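# Press the bell button once and release it

## Task

Ring the bell by pushing its button fully down briefly and then letting it spring back up; the press counts only if the bell remains upright and where it stood, and the task fails if the bell is tipped over or shifted.

## Robot and tools

Robot: two FANUC CRX-5iA arms, left_arm and right_arm, each carrying a two-finger gripper (grip50) and a wrist camera. Their bases sit at about (+0.019, +0.341, 0) m for left_arm and (+0.025, -0.342, 0) m for right_arm in the scene frame, both facing roughly +x. A block of variable shape juts out up to 12 cm from the last joint toward the gripper's -y side and rotates with it, so watch its clearance.

Frames: the scene frame has its origin at table-top height midway between the arms, +z up, +x out over the table, left_arm on +y (camera image sides do not match these names). Hand positions and quaternions in results are given in each arm's own base frame. Offsets you send are along the current Hand target's own axes: the gripper's +z is the direction the fingers point, its x is the opening direction. end_effector_position is the point between the pads; fingertips extend 17.5 mm past it. Printed positions can be off by a few centimetres, more at long reach.

execute_actions(actions, cameras): actions is a list of actions; each action is a list of 1 to 15 rows, each row a control step of 1/30 s, and an action lasts 0.5 s (a short table repeats its last row). Every row holds 18 numbers in [-1, 1]: left_arm dx, dy, dz, rx, ry, rz, left gripper position, force_limit, speed, then the same nine for right_arm. The six pose numbers are an offset, not a pose, measured from the Hand target as it was when that action began (not from the previous row); 1.0 equals 0.6 m or 180 degrees, and rx, ry, rz form one rotation vector. Sending the same offset again moves further. All zeros for an arm's six numbers asks nothing new of it, but its three gripper numbers are always commands, so resend its current ones. Gripper position: +1 fully open (50 mm), about -0.65 pads meet, -1 to grip. force_limit: -1 about 20 N, 0 about 102 N, +1 about 185 N per pad. speed: -1 20 mm/s, 0 85, +1 150. Both start at +1. An empty actions list returns images and full state.

move(target, speed, blend, stop_force, zero, blocking, cameras): target is one 18-number row or a list of up to 15 rows in the same layout and scale; every row is an offset from the Hand targets at the start of the move, not chained. Paths are straight lines and end together; total time is capped at 10 s. speed is the path top speed in m/s, 0.002 to 1, default 0.25 (one value or one per target); rotations get twice that in rad/s. blend, in m, rounds corners in a list; 0 stops at each. stop_force, in N, 12 to 80, one value for both arms, ends an arm's path when its estimated push along its travel exceeds that amount; it needs the same finger numbers in every row, does not work reliably while the gripper turns, and cannot be combined with blocking=false. zero (default true) re-zeroes the force estimate before the move. blocking=false returns after 0.5 s while the move continues. The move does not avoid obstacles or the other arm.

wait(seconds 0 to 3600), stop() to brake a running move, zoom_image(camera cam_left_wrist or cam_right_wrist, region [x0, y0, x1, y1] pixels, at most 504 per side) on the latest image (each image is 896x504), read_manual(section "licences"), finished_scene(scene 1 or 2), which ends the scene permanently.

Results: end_effector_position (m) and end_effector_quat_wxyz per arm; Hand target, the last commanded pose after clipping, from which the next offsets count (the gripper often rests slightly short; send the remainder as an offset); Tool commands; object_status (0 moving, 1 blocked while opening, 2 blocked while closing, i.e. holding, 3 reached position or pads met); position_measured in counts, opening about (250 - count) x 0.202 mm; Joint velocities, "within noise" when still; Flange force along the gripper axes, noisy, "no reading" near singular poses; step readings of position for action calls. A move adds a move: line such as done, off_target, moving, held or fault, with limits=paced (pose clipped) or limits=held (steps withheld). MOTOR HOT warns of heating; OVER-TEMPERATURE FAULT brakes the arm for 30 to 60 s.

Limits and hazards: commanded orientation is clipped to 32 degrees from the measured one each step. An arm stops for 10 s if contact torque hits a joint limit (150 N m waist, shoulder, elbow; 37.6 N m for the three wrist joints) or outside force reaches 150 N. Arms are stiff, so aiming even slightly beyond a firm surface can fault; end a push by commanding back past the gripper. A clearance check blocks arm-to-arm approaches but not always; any hit between the arms can fail the scene. Stretched or loaded arms heat up. Don't knock things off the table or slam anything.

For the bell: locate it with the cameras, bring one gripper (fingers closed, pointing down) above the button, descend slowly with a small stop_force, then in the same reply issue a second move lifting straight up so the press is brief. Keep clear of the bell's body so it stays upright and unmoved, then confirm with images before finished_scene.

Each tool is called as a command line: name --argument value for each argument, lists and objects as JSON in quotes; but a table of rows of numbers goes row by row, as --pt "numbers of a row", without its own name.

## Session

execute_actions --actions '[]'

Scene clock: 0.00 s.
left_arm: end_effector_position=(+0.2983, -0.1981, +0.3017) position_measured=3 object_status=3 end_effector_quat_wxyz=(+0.020, +0.600, +0.800, +0.014) | right_arm: end_effector_position=(+0.7136, +0.0576, +0.1715) position_measured=2 object_status=3 end_effector_quat_wxyz=(+0.030, +0.670, -0.142, +0.728)
Joint positions: left_arm=[-0.222 -0.269 -0.184 -0.008 -1.608 0.506] | right_arm=[0.513 0.533 -0.301 -0.876 1.116 -1.195]
Joint velocities: within noise
Flange force (N): no reading
Hand target: left_arm +0.2983, -0.1981, +0.3017; +0.020, +0.600, +0.800, +0.014 | right_arm +0.7136, +0.0576, +0.1715; +0.030, +0.670, -0.142, +0.728
Tool commands: left_gripper/position=+1.0 left_gripper/force_limit=+1.0 left_gripper/speed=+1.0 right_gripper/position=+1.0 right_gripper/force_limit=+1.0 right_gripper/speed=+1.0

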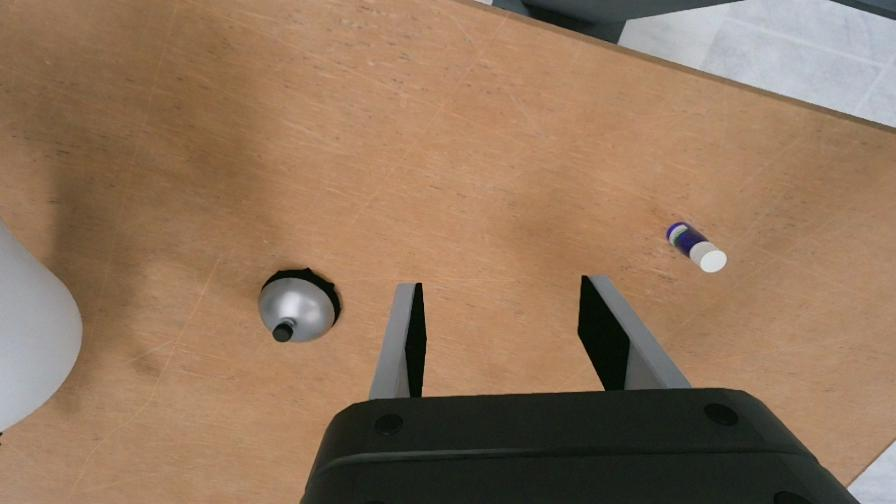

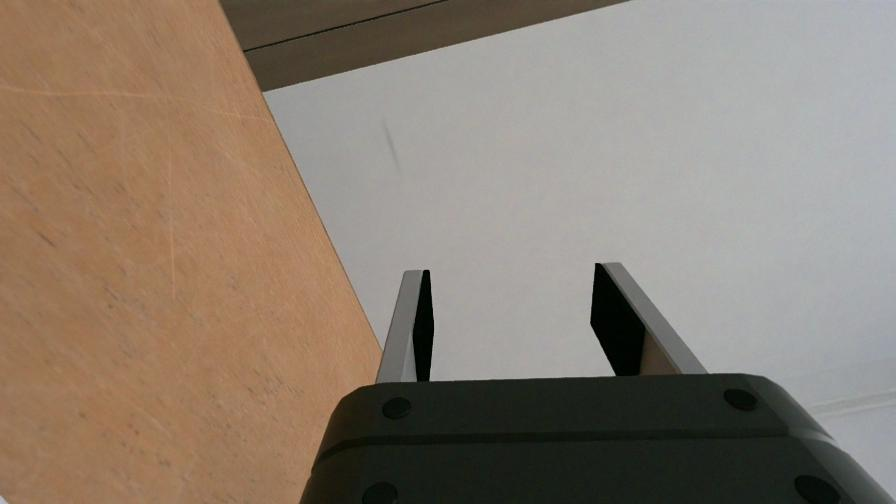

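zoom_image --camera "cam_left_wrist" --region '[240, 250, 360, 350]'

Scaled by 4.200 from the camera's image (finer frame: 1280x720).

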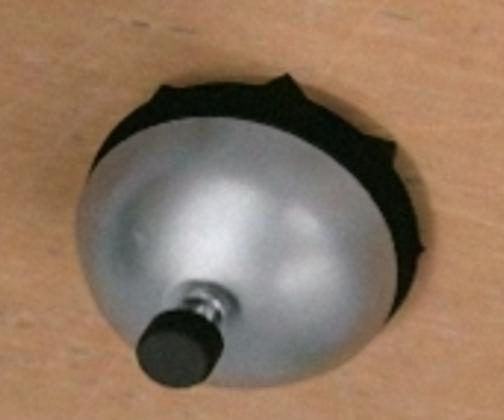

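move --target '[-0.3248, 0.2815, 0.2547, 0.01535, -0.0078, 0.5, -0.66, -1, 0, 0, 0, -0.2, 0, 0, 0, 1, 1, 1]' --speed 0.4 --cameras '["cam_left_wrist"]'

Scene clock: 154.57 s.
left_arm: end_effector_position=(+0.5223, -0.3382, +0.1600) position_measured=251 object_status=3 end_effector_quat_wxyz=(+0.001, +0.990, +0.141, +0.000) | right_arm: end_effector_position=(+0.5975, +0.0873, +0.1642) position_measured=2 object_status=3 end_effector_quat_wxyz=(+0.030, +0.670, -0.142, +0.728)
Joint positions: left_arm=[-0.364 0.468 0.289 0.001 -1.391 -0.923] | right_arm=[0.714 0.423 -0.523 -1.026 1.283 -1.213]
Flange force (N): left_arm=[-7.5 -8.6 -0.7] | right_arm=[-2.8 0.5 1.2]
Hand target: left_arm +0.5223, -0.3382, +0.1600; +0.001, +0.990, +0.141, +0.000 | right_arm +0.5975, +0.0873, +0.1642; +0.030, +0.670, -0.142, +0.728
Off the commanded pose: left_arm 0.000 m, 0 deg | right_arm 0.000 m, 0 deg.
move: done

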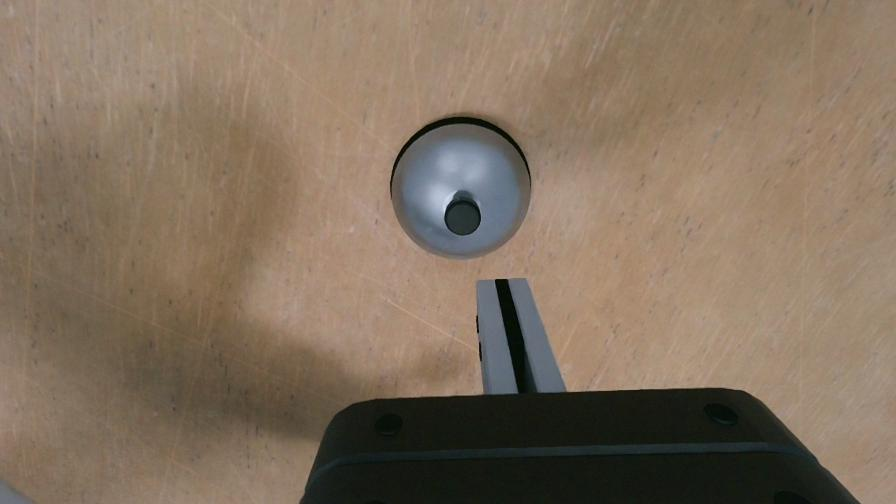

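move --target '[-0.018, -0.0058, 0.0958, 0, 0, 0, -0.66, -1, 0, 0, 0, 0, 0, 0, 0, 1, 1, 1]' --speed 0.15 --cameras '["cam_left_wrist"]'

Scene clock: 181.87 s.
left_arm: end_effector_position=(+0.5109, -0.3380, +0.1025) position_measured=251 object_status=3 end_effector_quat_wxyz=(+0.001, +0.990, +0.141, +0.000) | right_arm: end_effector_position=(+0.5975, +0.0873, +0.1642) position_measured=2 object_status=3 end_effector_quat_wxyz=(+0.030, +0.670, -0.142, +0.728)
Joint positions: left_arm=[-0.37 0.479 0.168 0.001 -1.258 -0.917] | right_arm=[0.714 0.423 -0.523 -1.026 1.283 -1.213]
Flange force (N): left_arm=[-6.3 -7.6 -1.8] | right_arm=[-3.6 0.5 2.8]
Hand target: left_arm +0.5109, -0.3380, +0.1025; +0.001, +0.990, +0.141, +0.000 | right_arm +0.5975, +0.0873, +0.1642; +0.030, +0.670, -0.142, +0.728
Off the commanded pose: left_arm 0.000 m, 0 deg | right_arm 0.000 m, 0 deg.
move: done

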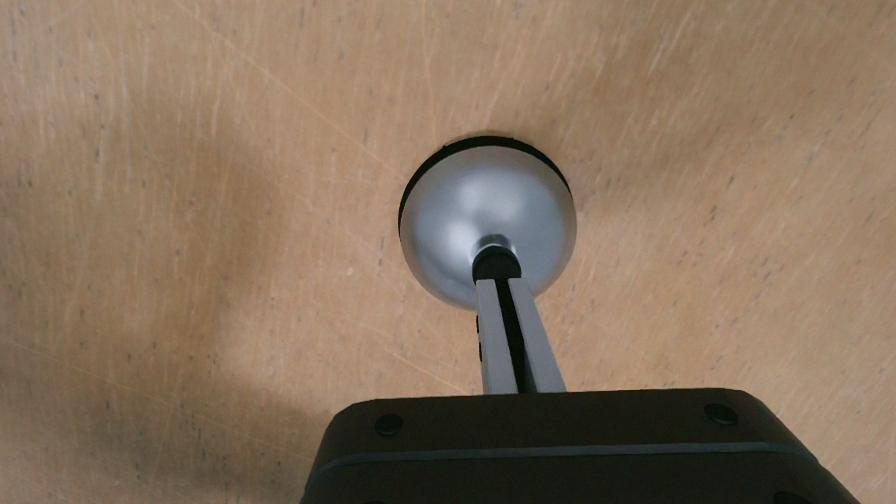

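move --target '[0, 0, 0.0667, 0, 0, 0, -0.66, -1, 0, 0, 0, 0, 0, 0, 0, 1, 1, 1]' --speed 0.015 --stop_force 25 --cameras '["cam_left_wrist"]'

move --target '[0, 0, -0.09, 0, 0, 0, -0.66, -1, 0, 0, 0, 0, 0, 0, 0, 1, 1, 1]' --speed 0.1 --cameras '["cam_left_wrist"]'

Scene clock: 214.40 s.
left_arm: end_effector_position=(+0.5110, -0.3381, +0.0804) position_measured=251 object_status=3 end_effector_quat_wxyz=(+0.001, +0.990, +0.141, +0.000) | right_arm: end_effector_position=(+0.5975, +0.0873, +0.1642) position_measured=2 object_status=3 end_effector_quat_wxyz=(+0.030, +0.670, -0.142, +0.728)
Joint positions: left_arm=[-0.37 0.497 0.139 0.001 -1.212 -0.917] | right_arm=[0.714 0.423 -0.523 -1.026 1.283 -1.213]
Flange force (N): left_arm=[-7.3 -17.9 -50.0] | right_arm=[-2.8 0.8 1.9]
Hand target: left_arm +0.5110, -0.3381, +0.0804; +0.001, +0.990, +0.141, +0.000 (not the last commanded pose) | right_arm +0.5975, +0.0873, +0.1642; +0.030, +0.670, -0.142, +0.728
Off the commanded pose: left_arm 0.018 m, 0 deg | right_arm 0.000 m, 0 deg.
move: contact (left_arm)

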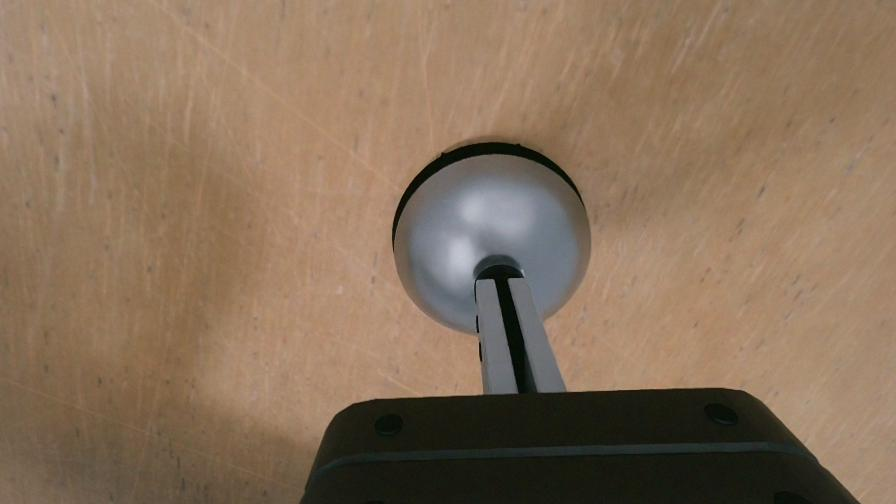

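Scene clock: 215.27 s.
left_arm: end_effector_position=(+0.5110, -0.3380, +0.1345) position_measured=251 object_status=3 end_effector_quat_wxyz=(+0.001, +0.990, +0.141, +0.000) | right_arm: end_effector_position=(+0.5975, +0.0873, +0.1642) position_measured=2 object_status=3 end_effector_quat_wxyz=(+0.030, +0.670, -0.142, +0.728)
Joint positions: left_arm=[-0.37 0.457 0.213 0.001 -1.325 -0.917] | right_arm=[0.714 0.423 -0.523 -1.026 1.283 -1.213]
Flange force (N): left_arm=[-6.1 -7.0 -1.2] | right_arm=[-3.5 0.9 1.9]
Hand target: left_arm +0.5110, -0.3380, +0.1344; +0.001, +0.990, +0.141, +0.000 | right_arm +0.5975, +0.0873, +0.1642; +0.030, +0.670, -0.142, +0.728
Off the commanded pose: left_arm 0.000 m, 0 deg | right_arm 0.000 m, 0 deg.
move: done

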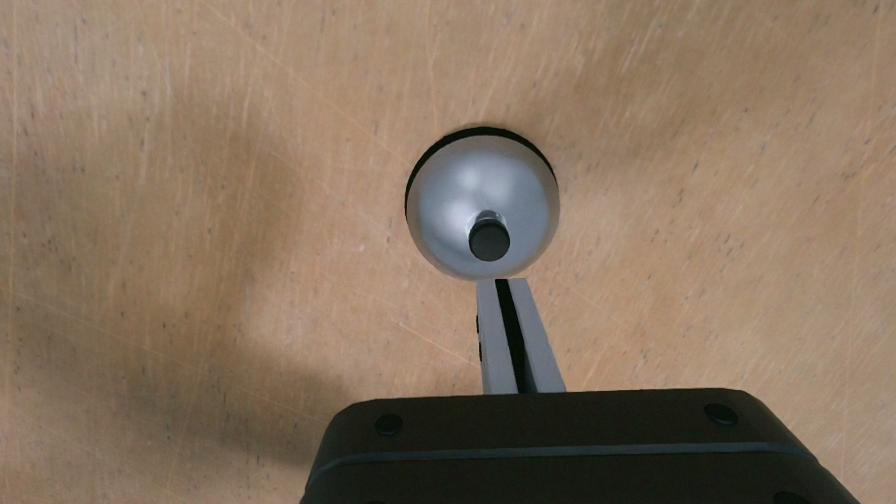

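zoom_image --camera "cam_left_wrist" --region '[400, 120, 570, 290]'

Scaled by 2.965 from the camera's image (finer frame: 1280x720).

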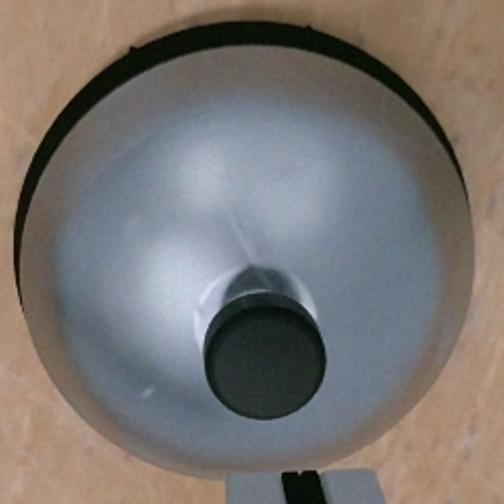

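finished_scene --scene 1

The scene is finished: the task was done.


## Next scene

The same job, from a new start.

execute_actions --actions '[]'

Scene clock: 0.00 s.
left_arm: end_effector_position=(+0.4169, -0.6080, +0.3514) position_measured=3 object_status=3 end_effector_quat_wxyz=(-0.075, +0.388, +0.753, -0.527) | right_arm: end_effector_position=(+0.5058, -0.0002, +0.3958) position_measured=2 object_status=3 end_effector_quat_wxyz=(+0.018, +0.011, +0.936, +0.351)
Joint positions: left_arm=[-0.491 0.641 0.318 1.108 -1.54 0.892] | right_arm=[-0.22 0.22 0.533 -0.759 -1.907 1.514]
Joint velocities: within noise
Flange force (N): no reading
Hand target: left_arm +0.4169, -0.6080, +0.3514; -0.075, +0.388, +0.753, -0.527 | right_arm +0.5058, -0.0002, +0.3958; +0.018, +0.011, +0.936, +0.351
Tool commands: left_gripper/position=+1.0 left_gripper/force_limit=+1.0 left_gripper/speed=+1.0 right_gripper/position=+1.0 right_gripper/force_limit=+1.0 right_gripper/speed=+1.0

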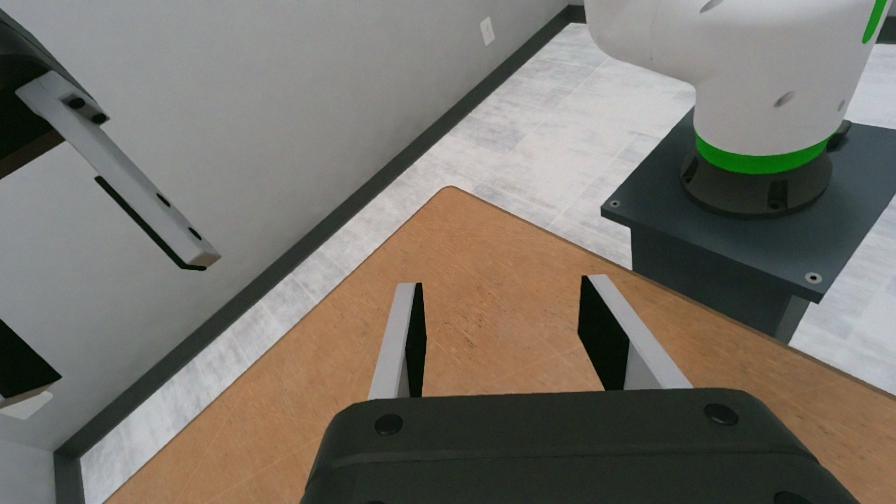

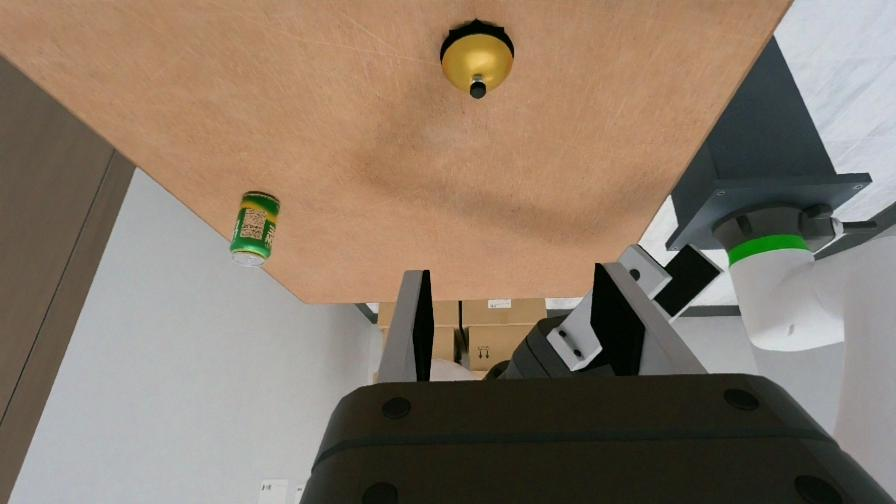

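zoom_image --camera "cam_right_wrist" --region '[420, 0, 540, 120]'

Scaled by 4.200 from the camera's image (finer frame: 1280x720).

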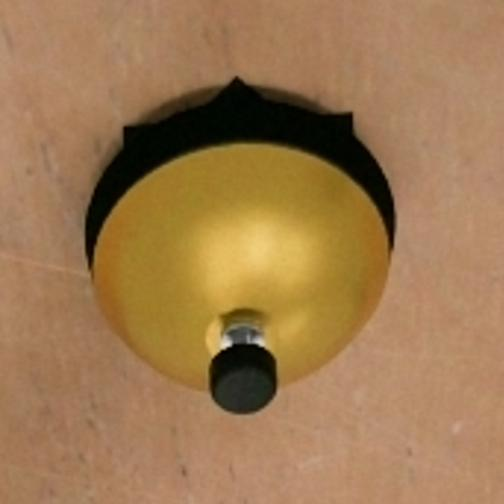

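move --target '[0.1453, 0.3877, -0.0853, -0.3369, 0.1171, 0, -0.66, -1, 0, 0, 0, 0, 0, 0, 0, 1, 1, 1]' --speed 0.4 --cameras '["cam_left_wrist"]'

Scene clock: 67.93 s.
left_arm: end_effector_position=(+0.5009, -0.4791, +0.1497) position_measured=251 object_status=3 end_effector_quat_wxyz=(+0.000, +0.458, +0.889, -0.001) | right_arm: end_effector_position=(+0.5058, -0.0002, +0.3958) position_measured=2 object_status=3 end_effector_quat_wxyz=(+0.018, +0.011, +0.936, +0.351)
Joint positions: left_arm=[-0.573 0.665 0.563 0.002 -1.469 1.193] | right_arm=[-0.22 0.22 0.533 -0.759 -1.907 1.514]
Flange force (N): left_arm=[13.2 -2.6 0.0] | right_arm=[-2.8 -2.5 -3.4]
Hand target: left_arm +0.5009, -0.4792, +0.1497; +0.000, +0.458, +0.889, -0.001 | right_arm +0.5058, -0.0002, +0.3958; +0.018, +0.011, +0.936, +0.351
Off the commanded pose: left_arm 0.000 m, 0 deg | right_arm 0.000 m, 0 deg.
move: done

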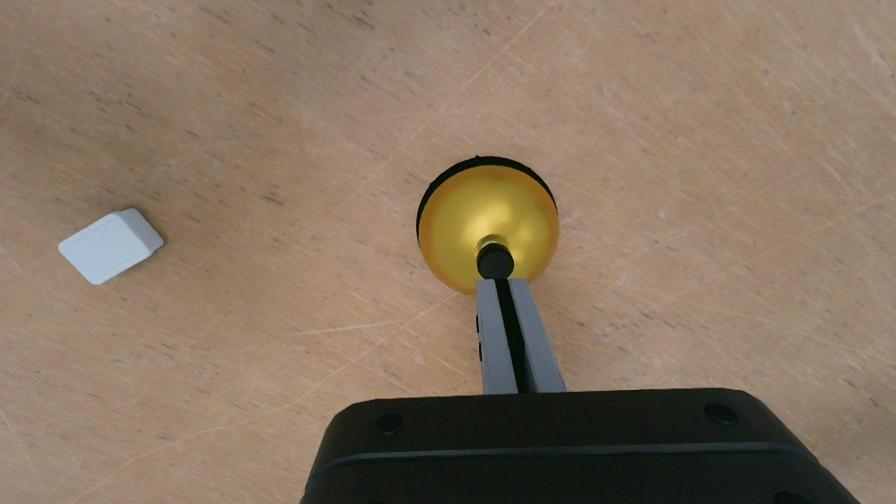

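move --target '[0.006, 0.023, 0.0795, 0, 0, 0, -0.66, -1, 0, 0, 0, 0, 0, 0, 0, 1, 1, 1]' --speed 0.15 --cameras '["cam_left_wrist"]'

move --target '[0, 0, 0.0667, 0, 0, 0, -0.66, -1, 0, 0, 0, 0, 0, 0, 0, 1, 1, 1]' --speed 0.015 --stop_force 25 --cameras '["cam_left_wrist"]'

move --target '[0, 0, -0.09, 0, 0, 0, -0.66, -1, 0, 0, 0, 0, 0, 0, 0, 1, 1, 1]' --speed 0.1 --cameras '["cam_left_wrist"]'

Scene clock: 79.83 s.
left_arm: end_effector_position=(+0.5100, -0.4683, +0.1019) position_measured=251 object_status=3 end_effector_quat_wxyz=(+0.000, +0.458, +0.889, -0.001) | right_arm: end_effector_position=(+0.5058, -0.0002, +0.3958) position_measured=2 object_status=3 end_effector_quat_wxyz=(+0.018, +0.011, +0.936, +0.351)
Joint positions: left_arm=[-0.553 0.683 0.479 0.002 -1.367 1.172] | right_arm=[-0.22 0.22 0.533 -0.759 -1.907 1.514]
Flange force (N): left_arm=[11.3 -3.0 -1.3] | right_arm=[-2.4 -1.4 -3.6]
Hand target: left_arm +0.5100, -0.4683, +0.1020; +0.000, +0.458, +0.889, -0.001 | right_arm +0.5058, -0.0002, +0.3958; +0.018, +0.011, +0.936, +0.351
Off the commanded pose: left_arm 0.000 m, 0 deg | right_arm 0.000 m, 0 deg.
move: done

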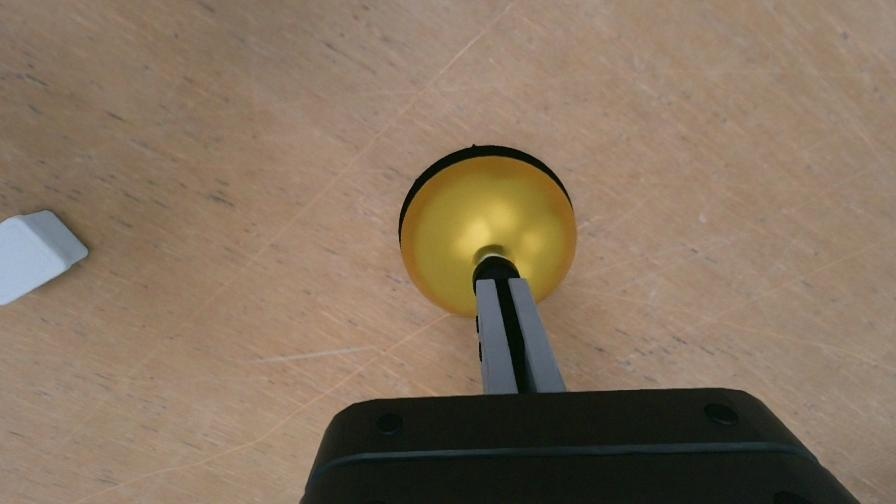

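Scene clock: 81.87 s.
left_arm: end_effector_position=(+0.5100, -0.4684, +0.0808) position_measured=251 object_status=3 end_effector_quat_wxyz=(+0.000, +0.458, +0.889, -0.001) | right_arm: end_effector_position=(+0.5058, -0.0002, +0.3958) position_measured=2 object_status=3 end_effector_quat_wxyz=(+0.018, +0.011, +0.936, +0.351)
Joint positions: left_arm=[-0.553 0.696 0.449 0.003 -1.324 1.172] | right_arm=[-0.22 0.22 0.533 -0.759 -1.907 1.514]
Flange force (N): left_arm=[19.8 -0.2 -39.5] | right_arm=[-3.1 -1.5 -3.2]
Hand target: left_arm +0.5100, -0.4684, +0.0808; +0.000, +0.458, +0.889, -0.001 (not the last commanded pose) | right_arm +0.5058, -0.0002, +0.3958; +0.018, +0.011, +0.936, +0.351
Off the commanded pose: left_arm 0.019 m, 0 deg | right_arm 0.000 m, 0 deg.
move: contact (left_arm)

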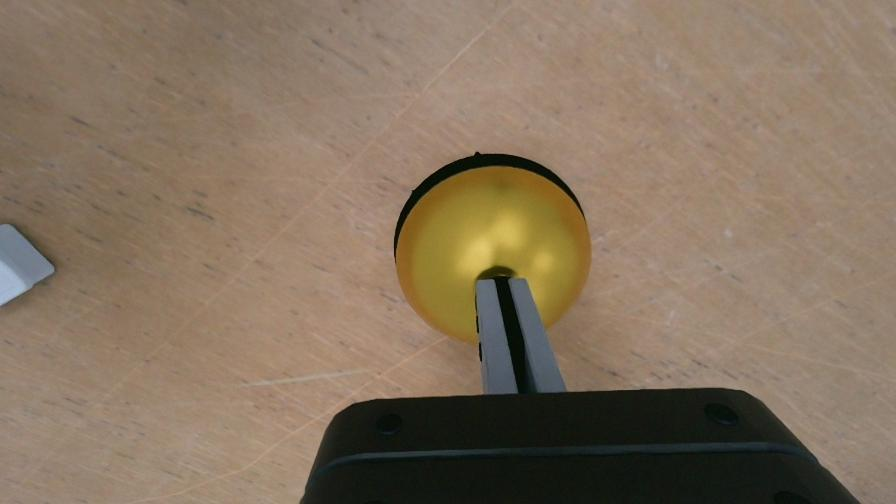

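Scene clock: 82.73 s.
left_arm: end_effector_position=(+0.5101, -0.4683, +0.1349) position_measured=251 object_status=3 end_effector_quat_wxyz=(+0.000, +0.458, +0.889, -0.001) | right_arm: end_effector_position=(+0.5058, -0.0002, +0.3958) position_measured=2 object_status=3 end_effector_quat_wxyz=(+0.018, +0.011, +0.936, +0.351)
Joint positions: left_arm=[-0.553 0.667 0.532 0.003 -1.435 1.172] | right_arm=[-0.22 0.22 0.533 -0.759 -1.907 1.514]
Flange force (N): left_arm=[12.5 -2.8 -0.4] | right_arm=[-3.0 -1.2 -3.7]
Hand target: left_arm +0.5101, -0.4683, +0.1348; +0.000, +0.458, +0.889, -0.001 | right_arm +0.5058, -0.0002, +0.3958; +0.018, +0.011, +0.936, +0.351
Off the commanded pose: left_arm 0.000 m, 0 deg | right_arm 0.000 m, 0 deg.
move: done

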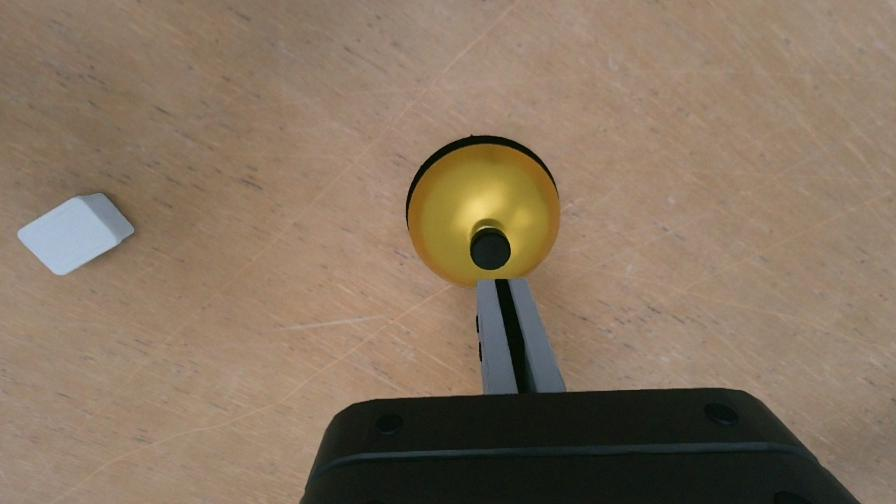

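finished_scene --scene 2

The scene is finished: the task was done.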